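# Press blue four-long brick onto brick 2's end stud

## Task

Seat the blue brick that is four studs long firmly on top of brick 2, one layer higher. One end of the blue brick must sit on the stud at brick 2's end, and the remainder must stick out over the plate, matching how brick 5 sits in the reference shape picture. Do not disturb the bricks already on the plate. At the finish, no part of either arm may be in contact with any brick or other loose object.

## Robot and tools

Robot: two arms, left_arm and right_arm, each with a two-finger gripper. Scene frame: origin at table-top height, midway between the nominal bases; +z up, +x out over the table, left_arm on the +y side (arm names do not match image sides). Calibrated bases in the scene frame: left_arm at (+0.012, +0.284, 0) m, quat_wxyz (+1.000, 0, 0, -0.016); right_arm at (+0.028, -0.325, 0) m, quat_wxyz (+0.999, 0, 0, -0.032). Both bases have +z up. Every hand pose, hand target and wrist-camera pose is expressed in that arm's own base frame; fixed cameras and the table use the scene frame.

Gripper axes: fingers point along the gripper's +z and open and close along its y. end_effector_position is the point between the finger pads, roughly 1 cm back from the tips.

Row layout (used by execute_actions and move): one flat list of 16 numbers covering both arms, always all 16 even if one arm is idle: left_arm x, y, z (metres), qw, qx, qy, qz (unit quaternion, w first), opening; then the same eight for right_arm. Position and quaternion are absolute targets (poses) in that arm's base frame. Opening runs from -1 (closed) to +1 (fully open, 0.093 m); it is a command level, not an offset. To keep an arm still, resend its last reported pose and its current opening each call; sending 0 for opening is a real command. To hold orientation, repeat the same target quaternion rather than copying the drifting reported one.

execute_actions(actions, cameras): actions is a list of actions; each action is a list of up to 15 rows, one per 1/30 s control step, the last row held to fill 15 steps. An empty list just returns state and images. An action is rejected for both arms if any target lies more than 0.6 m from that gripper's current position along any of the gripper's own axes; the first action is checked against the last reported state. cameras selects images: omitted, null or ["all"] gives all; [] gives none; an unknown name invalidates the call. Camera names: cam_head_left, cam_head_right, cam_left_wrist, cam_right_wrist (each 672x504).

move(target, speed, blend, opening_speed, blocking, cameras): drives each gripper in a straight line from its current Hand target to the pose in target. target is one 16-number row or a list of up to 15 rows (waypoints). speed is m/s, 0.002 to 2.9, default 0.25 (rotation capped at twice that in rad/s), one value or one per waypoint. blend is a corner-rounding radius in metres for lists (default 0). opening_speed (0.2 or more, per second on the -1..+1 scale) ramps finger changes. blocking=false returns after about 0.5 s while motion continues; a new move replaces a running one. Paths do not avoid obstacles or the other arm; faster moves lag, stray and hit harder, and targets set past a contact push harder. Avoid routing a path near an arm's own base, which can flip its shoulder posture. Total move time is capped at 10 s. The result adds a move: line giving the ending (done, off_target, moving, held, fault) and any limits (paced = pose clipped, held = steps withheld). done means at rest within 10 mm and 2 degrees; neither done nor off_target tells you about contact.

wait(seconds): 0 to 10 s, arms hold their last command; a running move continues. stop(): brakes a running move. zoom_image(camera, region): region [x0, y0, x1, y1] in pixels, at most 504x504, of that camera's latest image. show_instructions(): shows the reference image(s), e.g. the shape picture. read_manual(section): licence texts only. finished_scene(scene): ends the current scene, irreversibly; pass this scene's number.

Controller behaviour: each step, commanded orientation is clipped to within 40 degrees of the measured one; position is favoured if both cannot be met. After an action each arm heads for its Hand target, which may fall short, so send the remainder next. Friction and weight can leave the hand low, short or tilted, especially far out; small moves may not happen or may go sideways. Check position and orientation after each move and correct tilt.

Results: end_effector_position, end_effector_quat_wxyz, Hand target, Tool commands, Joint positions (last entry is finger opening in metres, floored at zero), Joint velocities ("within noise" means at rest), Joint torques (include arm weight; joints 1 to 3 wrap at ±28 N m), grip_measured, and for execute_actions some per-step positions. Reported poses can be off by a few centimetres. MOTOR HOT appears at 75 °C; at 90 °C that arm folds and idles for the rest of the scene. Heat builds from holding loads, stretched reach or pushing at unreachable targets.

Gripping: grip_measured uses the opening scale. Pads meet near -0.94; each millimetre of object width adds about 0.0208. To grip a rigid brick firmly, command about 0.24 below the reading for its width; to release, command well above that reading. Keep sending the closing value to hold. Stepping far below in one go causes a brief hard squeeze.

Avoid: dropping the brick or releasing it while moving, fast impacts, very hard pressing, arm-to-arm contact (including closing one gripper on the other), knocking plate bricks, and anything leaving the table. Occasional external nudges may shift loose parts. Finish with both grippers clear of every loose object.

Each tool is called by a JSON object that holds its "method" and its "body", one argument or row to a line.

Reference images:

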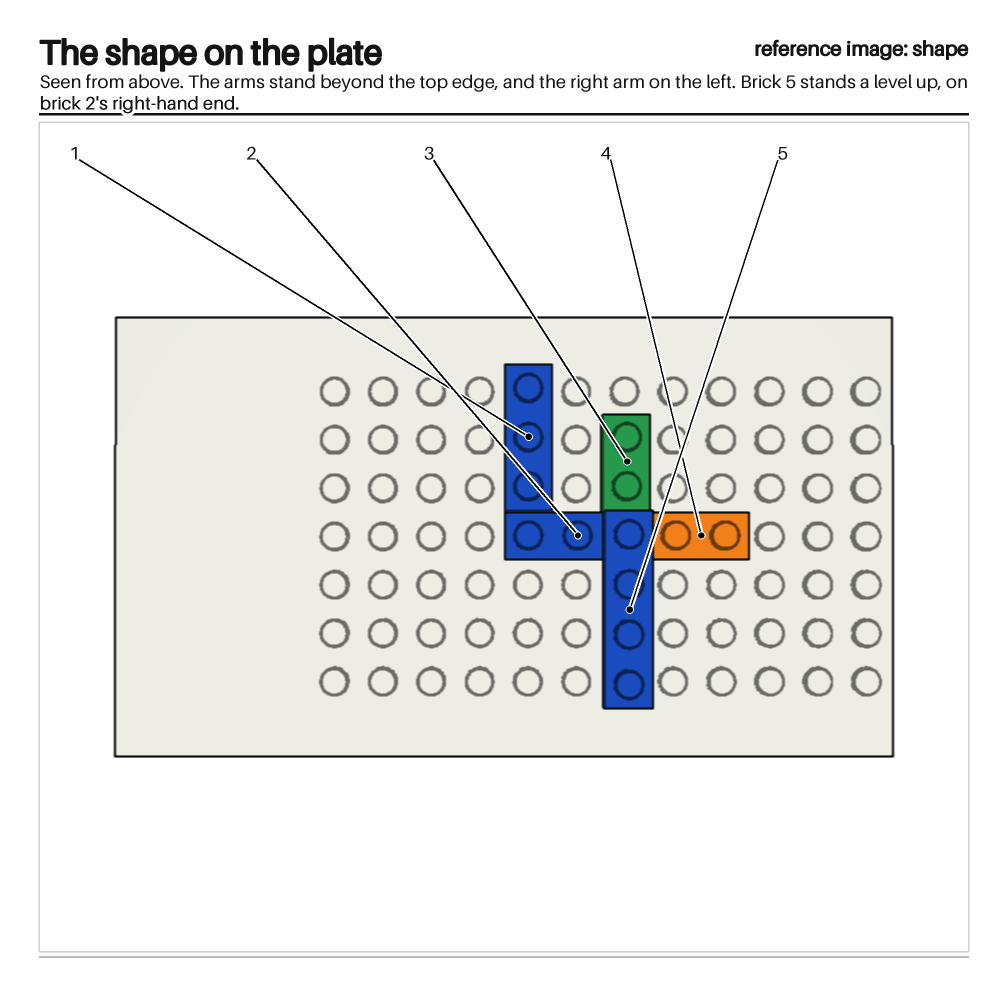

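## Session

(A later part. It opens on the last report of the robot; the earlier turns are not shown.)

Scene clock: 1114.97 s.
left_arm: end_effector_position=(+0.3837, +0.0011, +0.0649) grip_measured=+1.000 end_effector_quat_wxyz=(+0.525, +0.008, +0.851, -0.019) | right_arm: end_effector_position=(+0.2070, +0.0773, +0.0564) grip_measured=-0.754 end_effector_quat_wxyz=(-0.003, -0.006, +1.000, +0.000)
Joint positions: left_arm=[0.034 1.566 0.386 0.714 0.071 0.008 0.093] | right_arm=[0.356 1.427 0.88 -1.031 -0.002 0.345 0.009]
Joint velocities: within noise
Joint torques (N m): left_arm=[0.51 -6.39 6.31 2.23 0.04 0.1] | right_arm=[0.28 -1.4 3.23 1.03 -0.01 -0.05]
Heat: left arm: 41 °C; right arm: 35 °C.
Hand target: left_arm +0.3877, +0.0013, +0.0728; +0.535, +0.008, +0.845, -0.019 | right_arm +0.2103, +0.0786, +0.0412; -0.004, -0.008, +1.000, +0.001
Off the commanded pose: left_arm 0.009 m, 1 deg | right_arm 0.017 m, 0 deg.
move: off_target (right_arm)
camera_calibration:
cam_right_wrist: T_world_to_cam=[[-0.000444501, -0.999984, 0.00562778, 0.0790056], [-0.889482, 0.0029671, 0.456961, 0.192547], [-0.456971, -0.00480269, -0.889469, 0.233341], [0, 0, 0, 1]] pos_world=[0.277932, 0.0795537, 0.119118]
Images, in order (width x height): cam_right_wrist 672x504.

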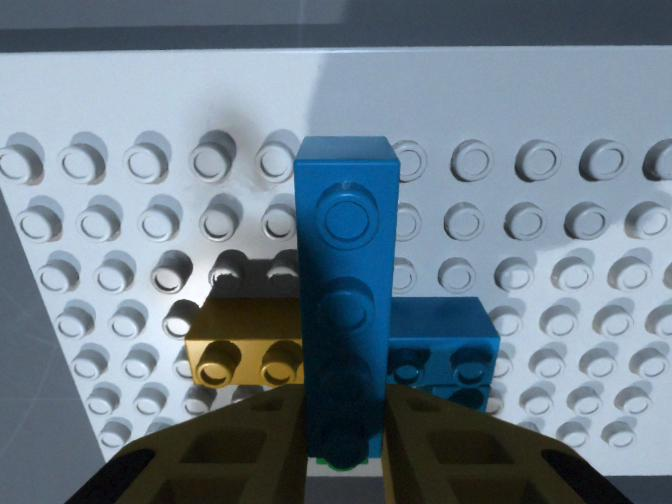

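{"method": "move", "body": {
  "target": [0.3878,0.0013,0.0729,0.535,0.008,0.845,-0.019,1.0,0.2115,0.0790,0.026,-0.006,-0.008,1.0,0.001,-0.92],
  "speed": 0.05,
  "cameras": ["cam_right_wrist"]
}}

{"method": "zoom_image", "body": {
  "camera": "cam_right_wrist",
  "region": [180, 290, 500, 480]
}}

Scene clock: 1121.47 s.
left_arm: end_effector_position=(+0.3837, +0.0011, +0.0649) grip_measured=+1.000 end_effector_quat_wxyz=(+0.525, +0.008, +0.851, -0.019) | right_arm: end_effector_position=(+0.2068, +0.0773, +0.0548) grip_measured=-0.755 end_effector_quat_wxyz=(-0.003, -0.006, +1.000, +0.000)
Joint positions: left_arm=[0.034 1.566 0.386 0.714 0.071 0.008 0.093] | right_arm=[0.356 1.427 0.874 -1.024 -0.002 0.344 0.009]
Joint velocities: within noise
Joint torques (N m): left_arm=[0.51 -6.39 6.32 2.23 0.04 0.1] | right_arm=[-0.03 0.25 0.53 1.43 0.01 -0.11]
Heat: left arm: 41 °C; right arm: 35 °C.
Hand target: left_arm +0.3877, +0.0013, +0.0728; +0.535, +0.008, +0.845, -0.019 | right_arm +0.2084, +0.0779, +0.0295; -0.007, -0.008, +1.000, +0.001
Off the commanded pose: left_arm 0.009 m, 1 deg | right_arm 0.029 m, 0 deg.
move: off_target (right_arm)
camera_calibration:
cam_right_wrist: T_world_to_cam=[[0.000718574, -0.999986, 0.00528612, 0.0787316], [-0.889833, 0.00177258, 0.456284, 0.193234], [-0.456286, -0.00503163, -0.889819, 0.231739], [0, 0, 0, 1]] pos_world=[0.277629, 0.079554, 0.11762]
Images, in order (width x height): cam_right_wrist 672x504.

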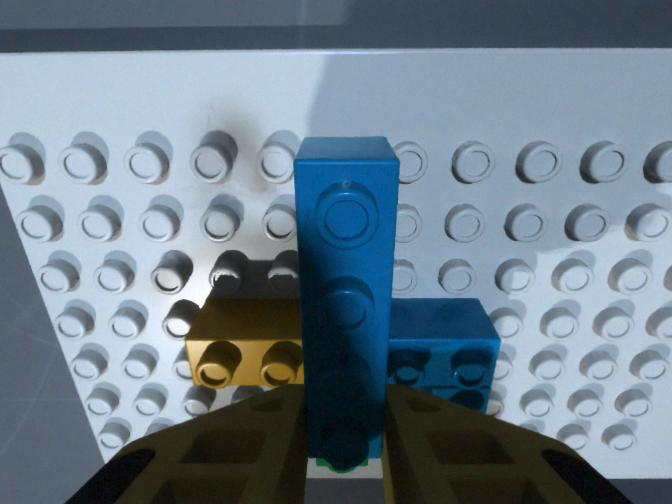

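Scaled by 1.575 from the camera's 672x504 image, which has a finer 960x720 frame.

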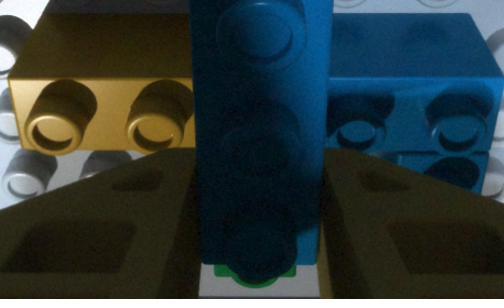

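{"method": "zoom_image", "body": {
  "camera": "cam_right_wrist",
  "region": [280, 390, 410, 490]
}}

Scaled by 3.877 from the camera's 672x504 image, which has a finer 960x720 frame.

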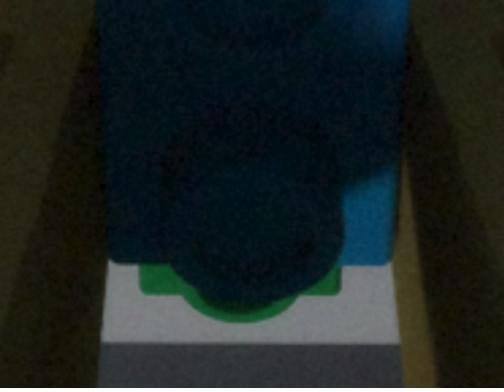

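{"method": "move", "body": {
  "target": [0.3878,0.0013,0.0729,0.535,0.008,0.845,-0.019,1.0,0.207,0.0780,0.066,0.004,-0.008,1.0,0.001,-0.92],
  "speed": 0.08,
  "cameras": []
}}

Scene clock: 1178.83 s.
left_arm: end_effector_position=(+0.3837, +0.0011, +0.0649) grip_measured=+1.000 end_effector_quat_wxyz=(+0.525, +0.008, +0.851, -0.019) | right_arm: end_effector_position=(+0.2042, +0.0763, +0.0576) grip_measured=-0.755 end_effector_quat_wxyz=(-0.005, -0.006, +1.000, -0.001)
Joint positions: left_arm=[0.034 1.566 0.386 0.714 0.071 0.008 0.093] | right_arm=[0.356 1.416 0.876 -1.041 -0.002 0.343 0.009]
Joint velocities: within noise
Joint torques (N m): left_arm=[0.53 -6.39 6.31 2.23 0.04 0.1] | right_arm=[0.54 -6.06 8.31 0.17 0.06 -0.02]
Heat: left arm: 41 °C; right arm: 32 °C.
Hand target: left_arm +0.3877, +0.0013, +0.0728; +0.535, +0.008, +0.845, -0.019 | right_arm +0.2070, +0.0780, +0.0658; +0.004, -0.008, +1.000, +0.001
Off the commanded pose: left_arm 0.009 m, 1 deg | right_arm 0.009 m, 1 deg.
move: done
No camera images: "cameras" was empty.

{"method": "move", "body": {
  "target": [0.3878,0.0013,0.0729,0.535,0.008,0.845,-0.019,1.0,0.208,0.0795,0.072,0.006,-0.008,1.0,0.001,-0.92],
  "speed": 0.08,
  "cameras": ["cam_right_wrist"]
}}

{"method": "zoom_image", "body": {
  "camera": "cam_right_wrist",
  "region": [180, 290, 500, 480]
}}

{"method": "zoom_image", "body": {
  "camera": "cam_right_wrist",
  "region": [280, 390, 410, 490]
}}

Scene clock: 1187.47 s.
left_arm: end_effector_position=(+0.3837, +0.0011, +0.0649) grip_measured=+1.000 end_effector_quat_wxyz=(+0.525, +0.008, +0.851, -0.019) | right_arm: end_effector_position=(+0.2022, +0.0770, +0.0613) grip_measured=-0.755 end_effector_quat_wxyz=(-0.010, -0.009, +1.000, -0.003)
Joint positions: left_arm=[0.034 1.566 0.386 0.714 0.071 0.008 0.093] | right_arm=[0.362 1.416 0.892 -1.067 -0.002 0.343 0.009]
Joint velocities: within noise
Joint torques (N m): left_arm=[0.51 -6.39 6.31 2.23 0.04 0.1] | right_arm=[0.46 -6.57 8.72 0.21 0.02 0.04]
Heat: left arm: 41 °C; right arm: 34 °C.
Hand target: left_arm +0.3877, +0.0013, +0.0728; +0.535, +0.008, +0.845, -0.019 | right_arm +0.2078, +0.0795, +0.0717; +0.006, -0.008, +1.000, +0.001
Off the commanded pose: left_arm 0.009 m, 1 deg | right_arm 0.012 m, 2 deg.
move: off_target (right_arm)
camera_calibration:
cam_right_wrist: T_world_to_cam=[[0.00732068, -0.999918, 0.0105083, 0.0766787], [-0.883397, -0.00154274, 0.468623, 0.184473], [-0.468568, -0.0127137, -0.883336, 0.238133], [0, 0, 0, 1]] pos_world=[0.273983, 0.0799846, 0.123098]
Images, in order (width x height): cam_right_wrist 672x504.

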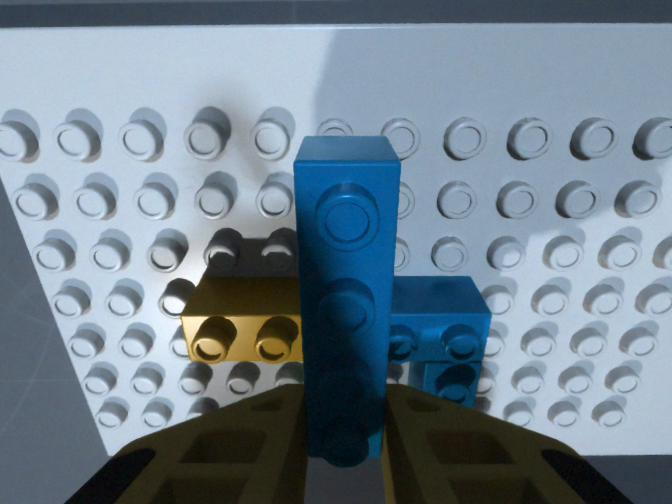

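Scaled by 1.575 from the camera's 672x504 image, which has a finer 960x720 frame.

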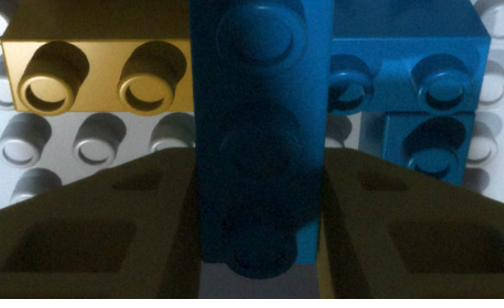

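Scaled by 3.877 from the camera's 672x504 image, which has a finer 960x720 frame.

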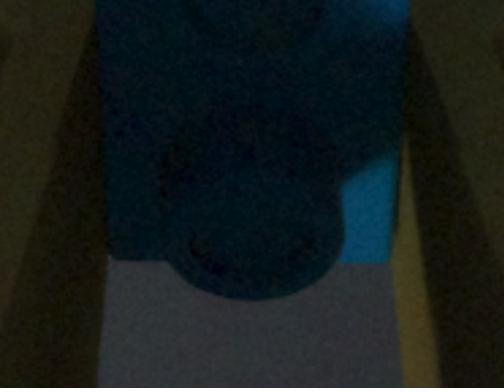

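{"method": "move", "body": {
  "target": [0.3878,0.0013,0.0729,0.535,0.008,0.845,-0.019,1.0,0.2055,0.0785,0.055,-0.002,-0.007,1.0,0.001,-0.92],
  "speed": 0.05,
  "cameras": ["cam_right_wrist"]
}}

{"method": "zoom_image", "body": {
  "camera": "cam_right_wrist",
  "region": [180, 290, 500, 480]
}}

{"method": "zoom_image", "body": {
  "camera": "cam_right_wrist",
  "region": [280, 390, 410, 490]
}}

Scene clock: 1205.23 s.
left_arm: end_effector_position=(+0.3837, +0.0011, +0.0649) grip_measured=+1.000 end_effector_quat_wxyz=(+0.525, +0.008, +0.851, -0.019) | right_arm: end_effector_position=(+0.2050, +0.0780, +0.0593) grip_measured=-0.755 end_effector_quat_wxyz=(-0.003, -0.010, +1.000, +0.000)
Joint positions: left_arm=[0.034 1.566 0.386 0.714 0.071 0.008 0.093] | right_arm=[0.362 1.416 0.884 -1.044 -0.002 0.343 0.009]
Joint velocities: within noise
Joint torques (N m): left_arm=[0.51 -6.39 6.31 2.23 0.04 0.1] | right_arm=[0.16 -4.31 4.96 0.57 0 0.05]
Heat: left arm: 41 °C; right arm: 36 °C.
Hand target: left_arm +0.3877, +0.0013, +0.0728; +0.535, +0.008, +0.845, -0.019 | right_arm +0.2054, +0.0785, +0.0551; -0.002, -0.007, +1.000, +0.001
Off the commanded pose: left_arm 0.009 m, 1 deg | right_arm 0.004 m, 0 deg.
move: done
camera_calibration:
cam_right_wrist: T_world_to_cam=[[0.00715953, -0.99996, 0.00528688, 0.0781388], [-0.889826, -0.00395858, 0.456284, 0.190126], [-0.456245, -0.00797118, -0.889819, 0.235198], [0, 0, 0, 1]] pos_world=[0.275927, 0.0807632, 0.12212]
Images, in order (width x height): cam_right_wrist 672x504.

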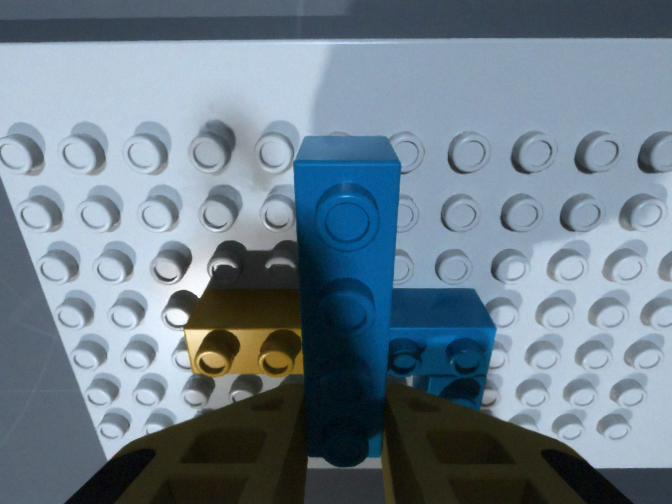

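Scaled by 1.575 from the camera's 672x504 image, which has a finer 960x720 frame.

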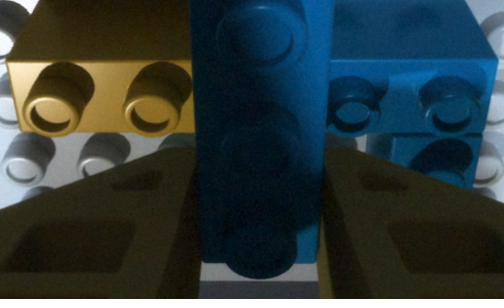

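Scaled by 3.877 from the camera's 672x504 image, which has a finer 960x720 frame.

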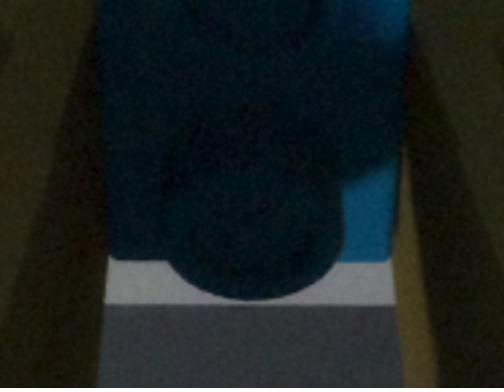

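{"method": "move", "body": {
  "target": [0.3878,0.0013,0.0729,0.535,0.008,0.845,-0.019,1.0,0.2055,0.0795,0.046,-0.003,-0.006,1.0,0.001,-0.92],
  "speed": 0.05,
  "cameras": ["cam_right_wrist"]
}}

{"method": "zoom_image", "body": {
  "camera": "cam_right_wrist",
  "region": [180, 290, 500, 480]
}}

{"method": "zoom_image", "body": {
  "camera": "cam_right_wrist",
  "region": [280, 390, 410, 490]
}}

Scene clock: 1216.77 s.
left_arm: end_effector_position=(+0.3837, +0.0011, +0.0649) grip_measured=+1.000 end_effector_quat_wxyz=(+0.525, +0.008, +0.851, -0.019) | right_arm: end_effector_position=(+0.2048, +0.0781, +0.0529) grip_measured=-0.755 end_effector_quat_wxyz=(-0.003, -0.009, +1.000, +0.000)
Joint positions: left_arm=[0.034 1.566 0.386 0.714 0.071 0.008 0.093] | right_arm=[0.362 1.422 0.862 -1.015 -0.002 0.345 0.009]
Joint velocities: within noise
Joint torques (N m): left_arm=[0.51 -6.41 6.31 2.23 0.04 0.1] | right_arm=[0.46 -3.41 4.67 0.67 -0.03 0.11]
Heat: left arm: 41 °C; right arm: 35 °C.
Hand target: left_arm +0.3877, +0.0013, +0.0728; +0.535, +0.008, +0.845, -0.019 | right_arm +0.2053, +0.0794, +0.0462; -0.003, -0.006, +1.000, +0.001
Off the commanded pose: left_arm 0.009 m, 1 deg | right_arm 0.007 m, 0 deg.
move: done
camera_calibration:
cam_right_wrist: T_world_to_cam=[[0.00564954, -0.999975, 0.00424193, 0.0786062], [-0.890198, -0.00309681, 0.455564, 0.192981], [-0.455539, -0.00634988, -0.890193, 0.229129], [0, 0, 0, 1]] pos_world=[0.275724, 0.0806568, 0.115721]
Images, in order (width x height): cam_right_wrist 672x504.

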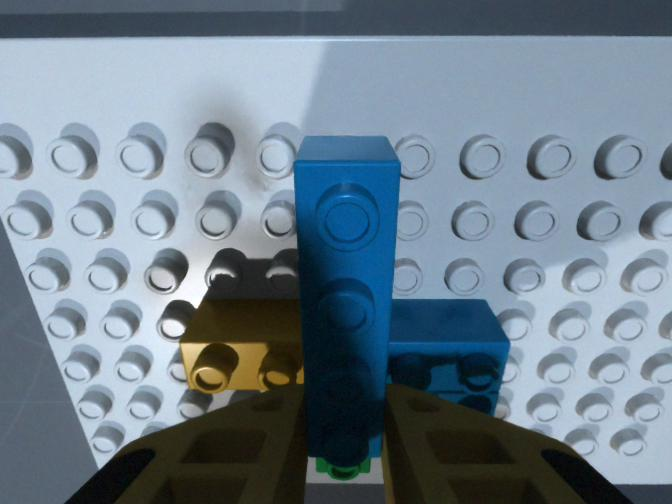

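Scaled by 1.575 from the camera's 672x504 image, which has a finer 960x720 frame.

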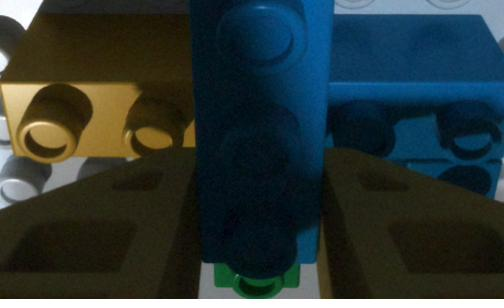

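Scaled by 3.877 from the camera's 672x504 image, which has a finer 960x720 frame.

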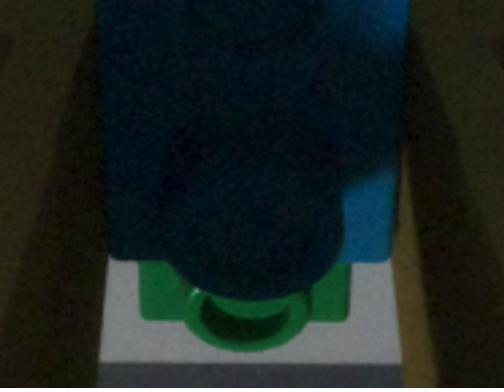

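{"method": "move", "body": {
  "target": [0.3878,0.0013,0.0729,0.535,0.008,0.845,-0.019,1.0,0.2058,0.0795,0.034,-0.003,-0.006,1.0,0.001,-0.92],
  "speed": 0.05,
  "cameras": ["cam_right_wrist"]
}}

{"method": "zoom_image", "body": {
  "camera": "cam_right_wrist",
  "region": [180, 290, 500, 480]
}}

Scene clock: 1224.97 s.
left_arm: end_effector_position=(+0.3837, +0.0011, +0.0649) grip_measured=+1.000 end_effector_quat_wxyz=(+0.525, +0.008, +0.851, -0.019) | right_arm: end_effector_position=(+0.2047, +0.0781, +0.0518) grip_measured=-0.755 end_effector_quat_wxyz=(-0.002, -0.009, +1.000, +0.000)
Joint positions: left_arm=[0.034 1.566 0.386 0.714 0.071 0.008 0.093] | right_arm=[0.362 1.422 0.858 -1.01 -0.002 0.345 0.009]
Joint velocities: within noise
Joint torques (N m): left_arm=[0.53 -6.41 6.32 2.23 0.04 0.1] | right_arm=[0.49 -2.04 1.89 1.12 0.01 0.09]
Heat: left arm: 41 °C; right arm: 34 °C.
Hand target: left_arm +0.3877, +0.0013, +0.0728; +0.535, +0.008, +0.845, -0.019 | right_arm +0.2046, +0.0790, +0.0354; -0.004, -0.006, +1.000, +0.001
Off the commanded pose: left_arm 0.009 m, 1 deg | right_arm 0.018 m, 0 deg.
move: off_target (right_arm)
camera_calibration:
cam_right_wrist: T_world_to_cam=[[0.00529362, -0.999978, 0.00397167, 0.0786393], [-0.890504, -0.00290709, 0.454966, 0.193393], [-0.454944, -0.0059452, -0.8905, 0.227986], [0, 0, 0, 1]] pos_world=[0.275522, 0.0805552, 0.114722]
Images, in order (width x height): cam_right_wrist 672x504.

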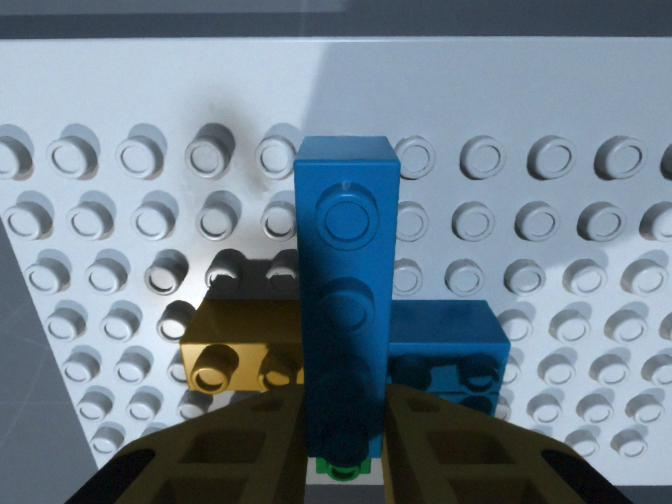

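Scaled by 1.575 from the camera's 672x504 image, which has a finer 960x720 frame.

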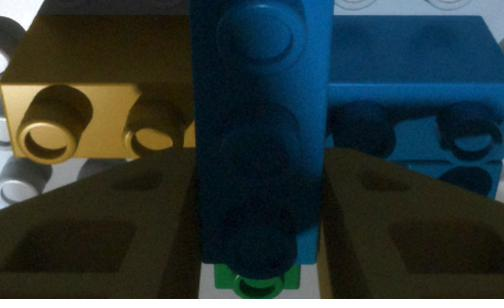

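{"method": "move", "body": {
  "target": [
    [0.3878,0.0013,0.0729,0.535,0.008,0.845,-0.019,1.0,0.2062,0.0792,0.020,-0.004,-0.006,1.0,0.001,-0.92]
  ],
  "speed": 0.05,
  "cameras": ["cam_right_wrist"]
}}

{"method": "zoom_image", "body": {
  "camera": "cam_right_wrist",
  "region": [180, 290, 500, 480]
}}

Scene clock: 1231.60 s.
left_arm: end_effector_position=(+0.3837, +0.0011, +0.0649) grip_measured=+1.000 end_effector_quat_wxyz=(+0.525, +0.008, +0.851, -0.019) | right_arm: end_effector_position=(+0.2032, +0.0775, +0.0494) grip_measured=-0.755 end_effector_quat_wxyz=(-0.002, -0.009, +1.000, +0.001)
Joint positions: left_arm=[0.034 1.566 0.386 0.714 0.071 0.008 0.093] | right_arm=[0.362 1.418 0.844 -1 -0.002 0.345 0.009]
Joint velocities: within noise
Joint torques (N m): left_arm=[0.51 -6.39 6.32 2.23 0.04 0.1] | right_arm=[0.16 0.27 -0.12 1.48 -0.03 0.06]
Heat: left arm: 41 °C; right arm: 34 °C.
Hand target: left_arm +0.3877, +0.0013, +0.0728; +0.535, +0.008, +0.845, -0.019 | right_arm +0.2031, +0.0780, +0.0238; -0.005, -0.006, +1.000, +0.001
Off the commanded pose: left_arm 0.009 m, 1 deg | right_arm 0.030 m, 0 deg.
move: off_target (right_arm)
camera_calibration:
cam_right_wrist: T_world_to_cam=[[0.00529703, -0.99998, 0.00353003, 0.078104], [-0.890993, -0.00311702, 0.454007, 0.193266], [-0.453987, -0.00555012, -0.890991, 0.224967], [0, 0, 0, 1]] pos_world=[0.273917, 0.0799534, 0.112424]
Images, in order (width x height): cam_right_wrist 672x504.

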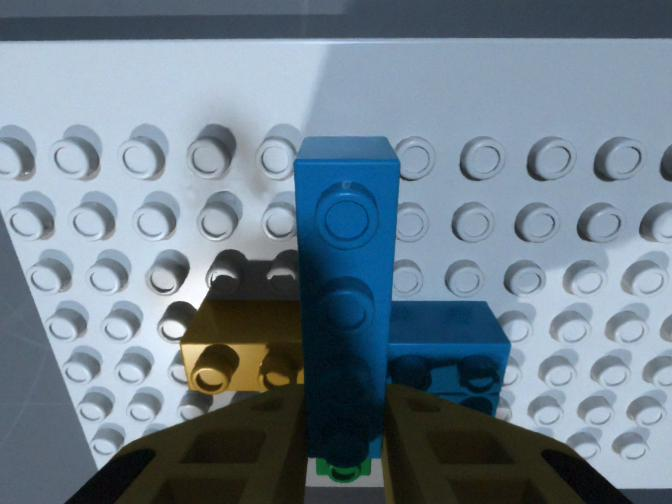

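Scaled by 1.575 from the camera's 672x504 image, which has a finer 960x720 frame.

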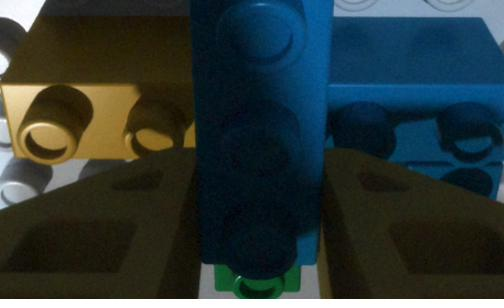

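{"method": "move", "body": {
  "target": [
    [0.3878,0.0013,0.0729,0.535,0.008,0.845,-0.019,1.0,0.209,0.0788,0.004,-0.005,-0.006,1.0,0.001,-0.92]
  ],
  "speed": 0.06,
  "cameras": ["cam_right_wrist"]
}}

{"method": "zoom_image", "body": {
  "camera": "cam_right_wrist",
  "region": [180, 290, 500, 480]
}}

Scene clock: 1240.93 s.
left_arm: end_effector_position=(+0.3837, +0.0011, +0.0649) grip_measured=+1.000 end_effector_quat_wxyz=(+0.525, +0.008, +0.851, -0.019) | right_arm: end_effector_position=(+0.2019, +0.0770, +0.0477) grip_measured=-0.755 end_effector_quat_wxyz=(-0.001, -0.009, +1.000, +0.001)
Joint positions: left_arm=[0.034 1.566 0.386 0.714 0.071 0.008 0.093] | right_arm=[0.362 1.413 0.833 -0.991 -0.002 0.345 0.009]
Joint velocities: within noise
Joint torques (N m): left_arm=[0.51 -6.41 6.31 2.23 0.04 0.1] | right_arm=[-0.21 2.82 -2.04 1.86 -0.03 -0.06]
Heat: left arm: 41 °C; right arm: 33 °C.
Hand target: left_arm +0.3877, +0.0013, +0.0728; +0.535, +0.008, +0.845, -0.019 | right_arm +0.2023, +0.0764, +0.0119; -0.007, -0.006, +1.000, +0.000
Off the commanded pose: left_arm 0.009 m, 1 deg | right_arm 0.044 m, 1 deg.
move: off_target (right_arm)
camera_calibration:
cam_right_wrist: T_world_to_cam=[[0.00530328, -0.999982, 0.00286872, 0.0776862], [-0.891803, -0.00343171, 0.45241, 0.193159], [-0.452392, -0.0049576, -0.891805, 0.222511], [0, 0, 0, 1]] pos_world=[0.27251, 0.0794507, 0.110826]
Images, in order (width x height): cam_right_wrist 672x504.

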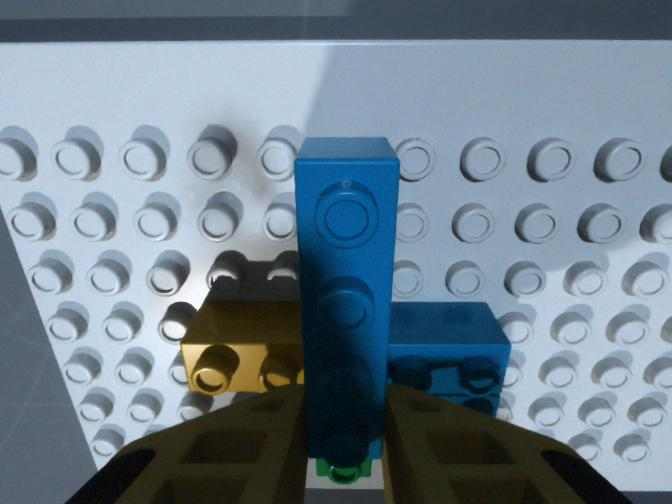

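Scaled by 1.575 from the camera's 672x504 image, which has a finer 960x720 frame.

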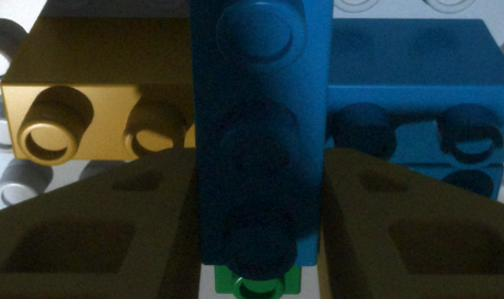

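{"method": "move", "body": {
  "target": [
    [0.3878,0.0013,0.0729,0.535,0.008,0.845,-0.019,1.0,0.206,0.079,0.053,-0.002,-0.007,1.0,0.001,-0.92],
    [0.3878,0.0013,0.0729,0.535,0.008,0.845,-0.019,1.0,0.206,0.079,0.053,-0.002,-0.007,1.0,0.001,-0.5]
  ],
  "speed": 0.06,
  "opening_speed": 0.6,
  "cameras": ["cam_right_wrist"]
}}

{"method": "zoom_image", "body": {
  "camera": "cam_right_wrist",
  "region": [180, 290, 500, 480]
}}

Scene clock: 1255.57 s.
left_arm: end_effector_position=(+0.3837, +0.0011, +0.0649) grip_measured=+1.000 end_effector_quat_wxyz=(+0.525, +0.008, +0.851, -0.019) | right_arm: end_effector_position=(+0.2039, +0.0777, +0.0509) grip_measured=-0.502 end_effector_quat_wxyz=(+0.000, -0.009, +1.000, +0.001)
Joint positions: left_arm=[0.034 1.566 0.386 0.714 0.071 0.008 0.093] | right_arm=[0.362 1.415 0.848 -1.003 -0.002 0.345 0.021]
Joint velocities: within noise
Joint torques (N m): left_arm=[0.51 -6.39 6.31 2.23 0.04 0.1] | right_arm=[0.32 -3.74 7.71 0.26 0.07 -0.01]
Heat: left arm: 41 °C; right arm: 33 °C.
Hand target: left_arm +0.3877, +0.0013, +0.0728; +0.535, +0.008, +0.845, -0.019 | right_arm +0.2060, +0.0790, +0.0530; -0.002, -0.007, +1.000, +0.001
Off the commanded pose: left_arm 0.009 m, 1 deg | right_arm 0.003 m, 0 deg.
move: done
camera_calibration:
cam_right_wrist: T_world_to_cam=[[0.0052653, -0.999983, 0.00233875, 0.0784354], [-0.89245, -0.003644, 0.451131, 0.193698], [-0.451115, -0.00446256, -0.892455, 0.226], [0, 0, 0, 1]] pos_world=[0.274404, 0.0801485, 0.114128]
Images, in order (width x height): cam_right_wrist 672x504.

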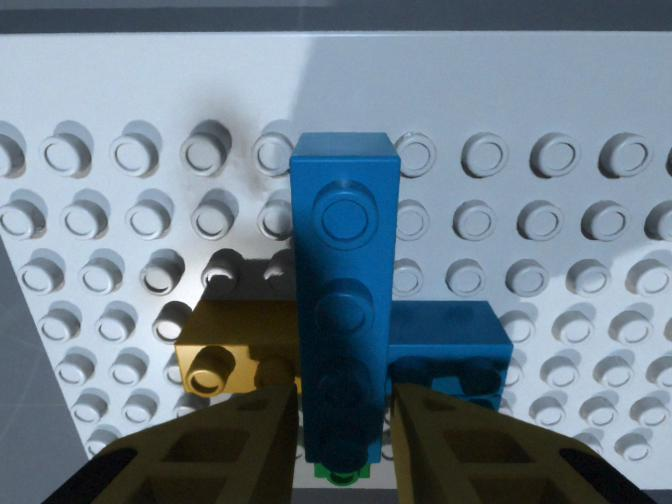

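Scaled by 1.575 from the camera's 672x504 image, which has a finer 960x720 frame.

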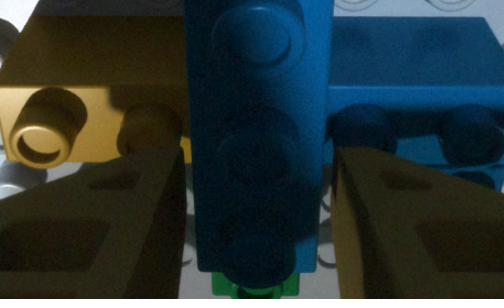

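{"method": "move", "body": {
  "target": [
    [0.3878,0.0013,0.0729,0.535,0.008,0.845,-0.019,1.0,0.207,0.079,0.075,0.003,-0.008,1.0,0.001,-0.4],
    [0.3878,0.0013,0.0729,0.535,0.008,0.845,-0.019,1.0,0.212,0.079,0.12,0.004,-0.008,1.0,0.003,-0.4]
  ],
  "speed": 0.1,
  "cameras": ["cam_right_wrist","cam_head_right"]
}}

{"method": "zoom_image", "body": {
  "camera": "cam_right_wrist",
  "region": [200, 230, 480, 420]
}}

{"method": "zoom_image", "body": {
  "camera": "cam_head_right",
  "region": [280, 240, 430, 350]
}}

Scene clock: 1265.63 s.
left_arm: end_effector_position=(+0.3837, +0.0011, +0.0649) grip_measured=+1.000 end_effector_quat_wxyz=(+0.525, +0.008, +0.851, -0.019) | right_arm: end_effector_position=(+0.2087, +0.0789, +0.1097) grip_measured=-0.402 end_effector_quat_wxyz=(-0.009, -0.007, +1.000, -0.002)
Joint positions: left_arm=[0.034 1.566 0.386 0.714 0.071 0.008 0.093] | right_arm=[0.36 1.404 1.078 -1.263 -0.002 0.345 0.026]
Joint velocities: within noise
Joint torques (N m): left_arm=[0.51 -6.39 6.31 2.23 0.04 0.1] | right_arm=[-0.38 -6.41 8.75 0.22 0.05 -0.08]
Heat: left arm: 41 °C; right arm: 34 °C.
Hand target: left_arm +0.3877, +0.0013, +0.0728; +0.535, +0.008, +0.845, -0.019 | right_arm +0.2119, +0.0790, +0.1198; +0.004, -0.008, +1.000, +0.003
Off the commanded pose: left_arm 0.009 m, 1 deg | right_arm 0.011 m, 2 deg.
move: off_target (right_arm)
camera_calibration:
cam_right_wrist: T_world_to_cam=[[0.00274277, -0.999956, 0.00899272, 0.0792562], [-0.884241, 0.00177466, 0.467028, 0.167545], [-0.467024, -0.00923268, -0.884197, 0.283378], [0, 0, 0, 1]] pos_world=[0.280277, 0.0815717, 0.171601]
Images, in order (width x height): cam_head_right 672x504, cam_right_wrist 672x504.

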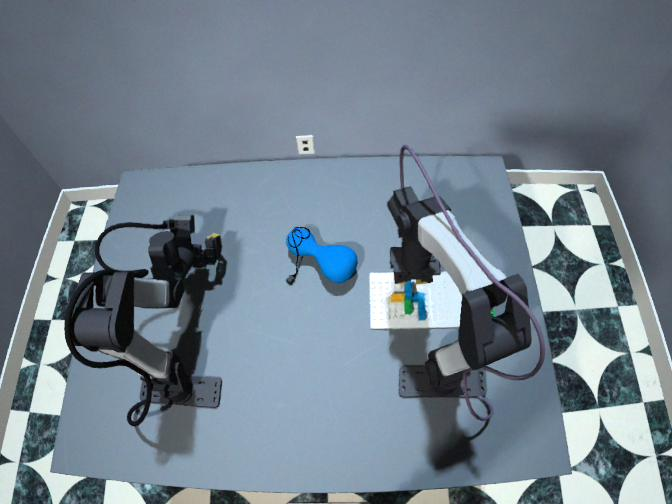

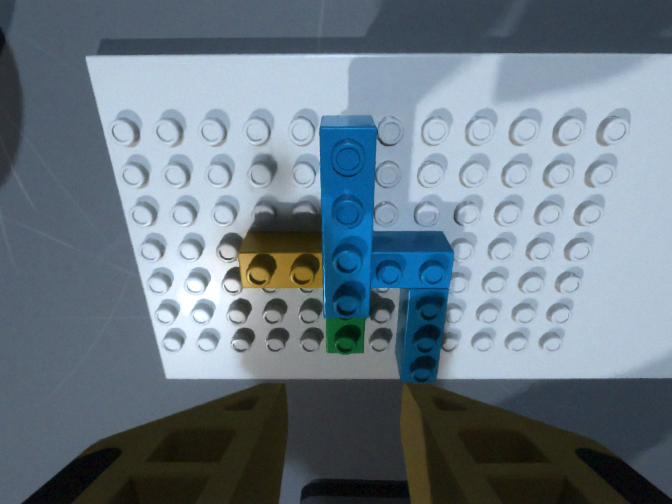

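Scaled by 1.800 from the camera's 672x504 image, which has a finer 960x720 frame.

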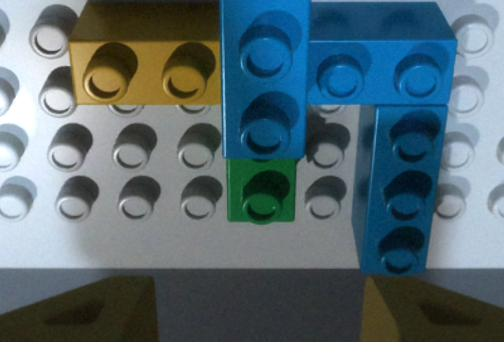

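Scaled by 3.360 from the camera's 672x504 image, which has a finer 960x720 frame.

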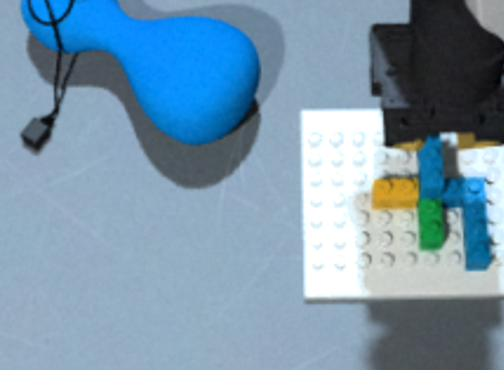

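{"method": "finished_scene", "body": {
  "scene": 1
}}

The scene is finished: the task was done.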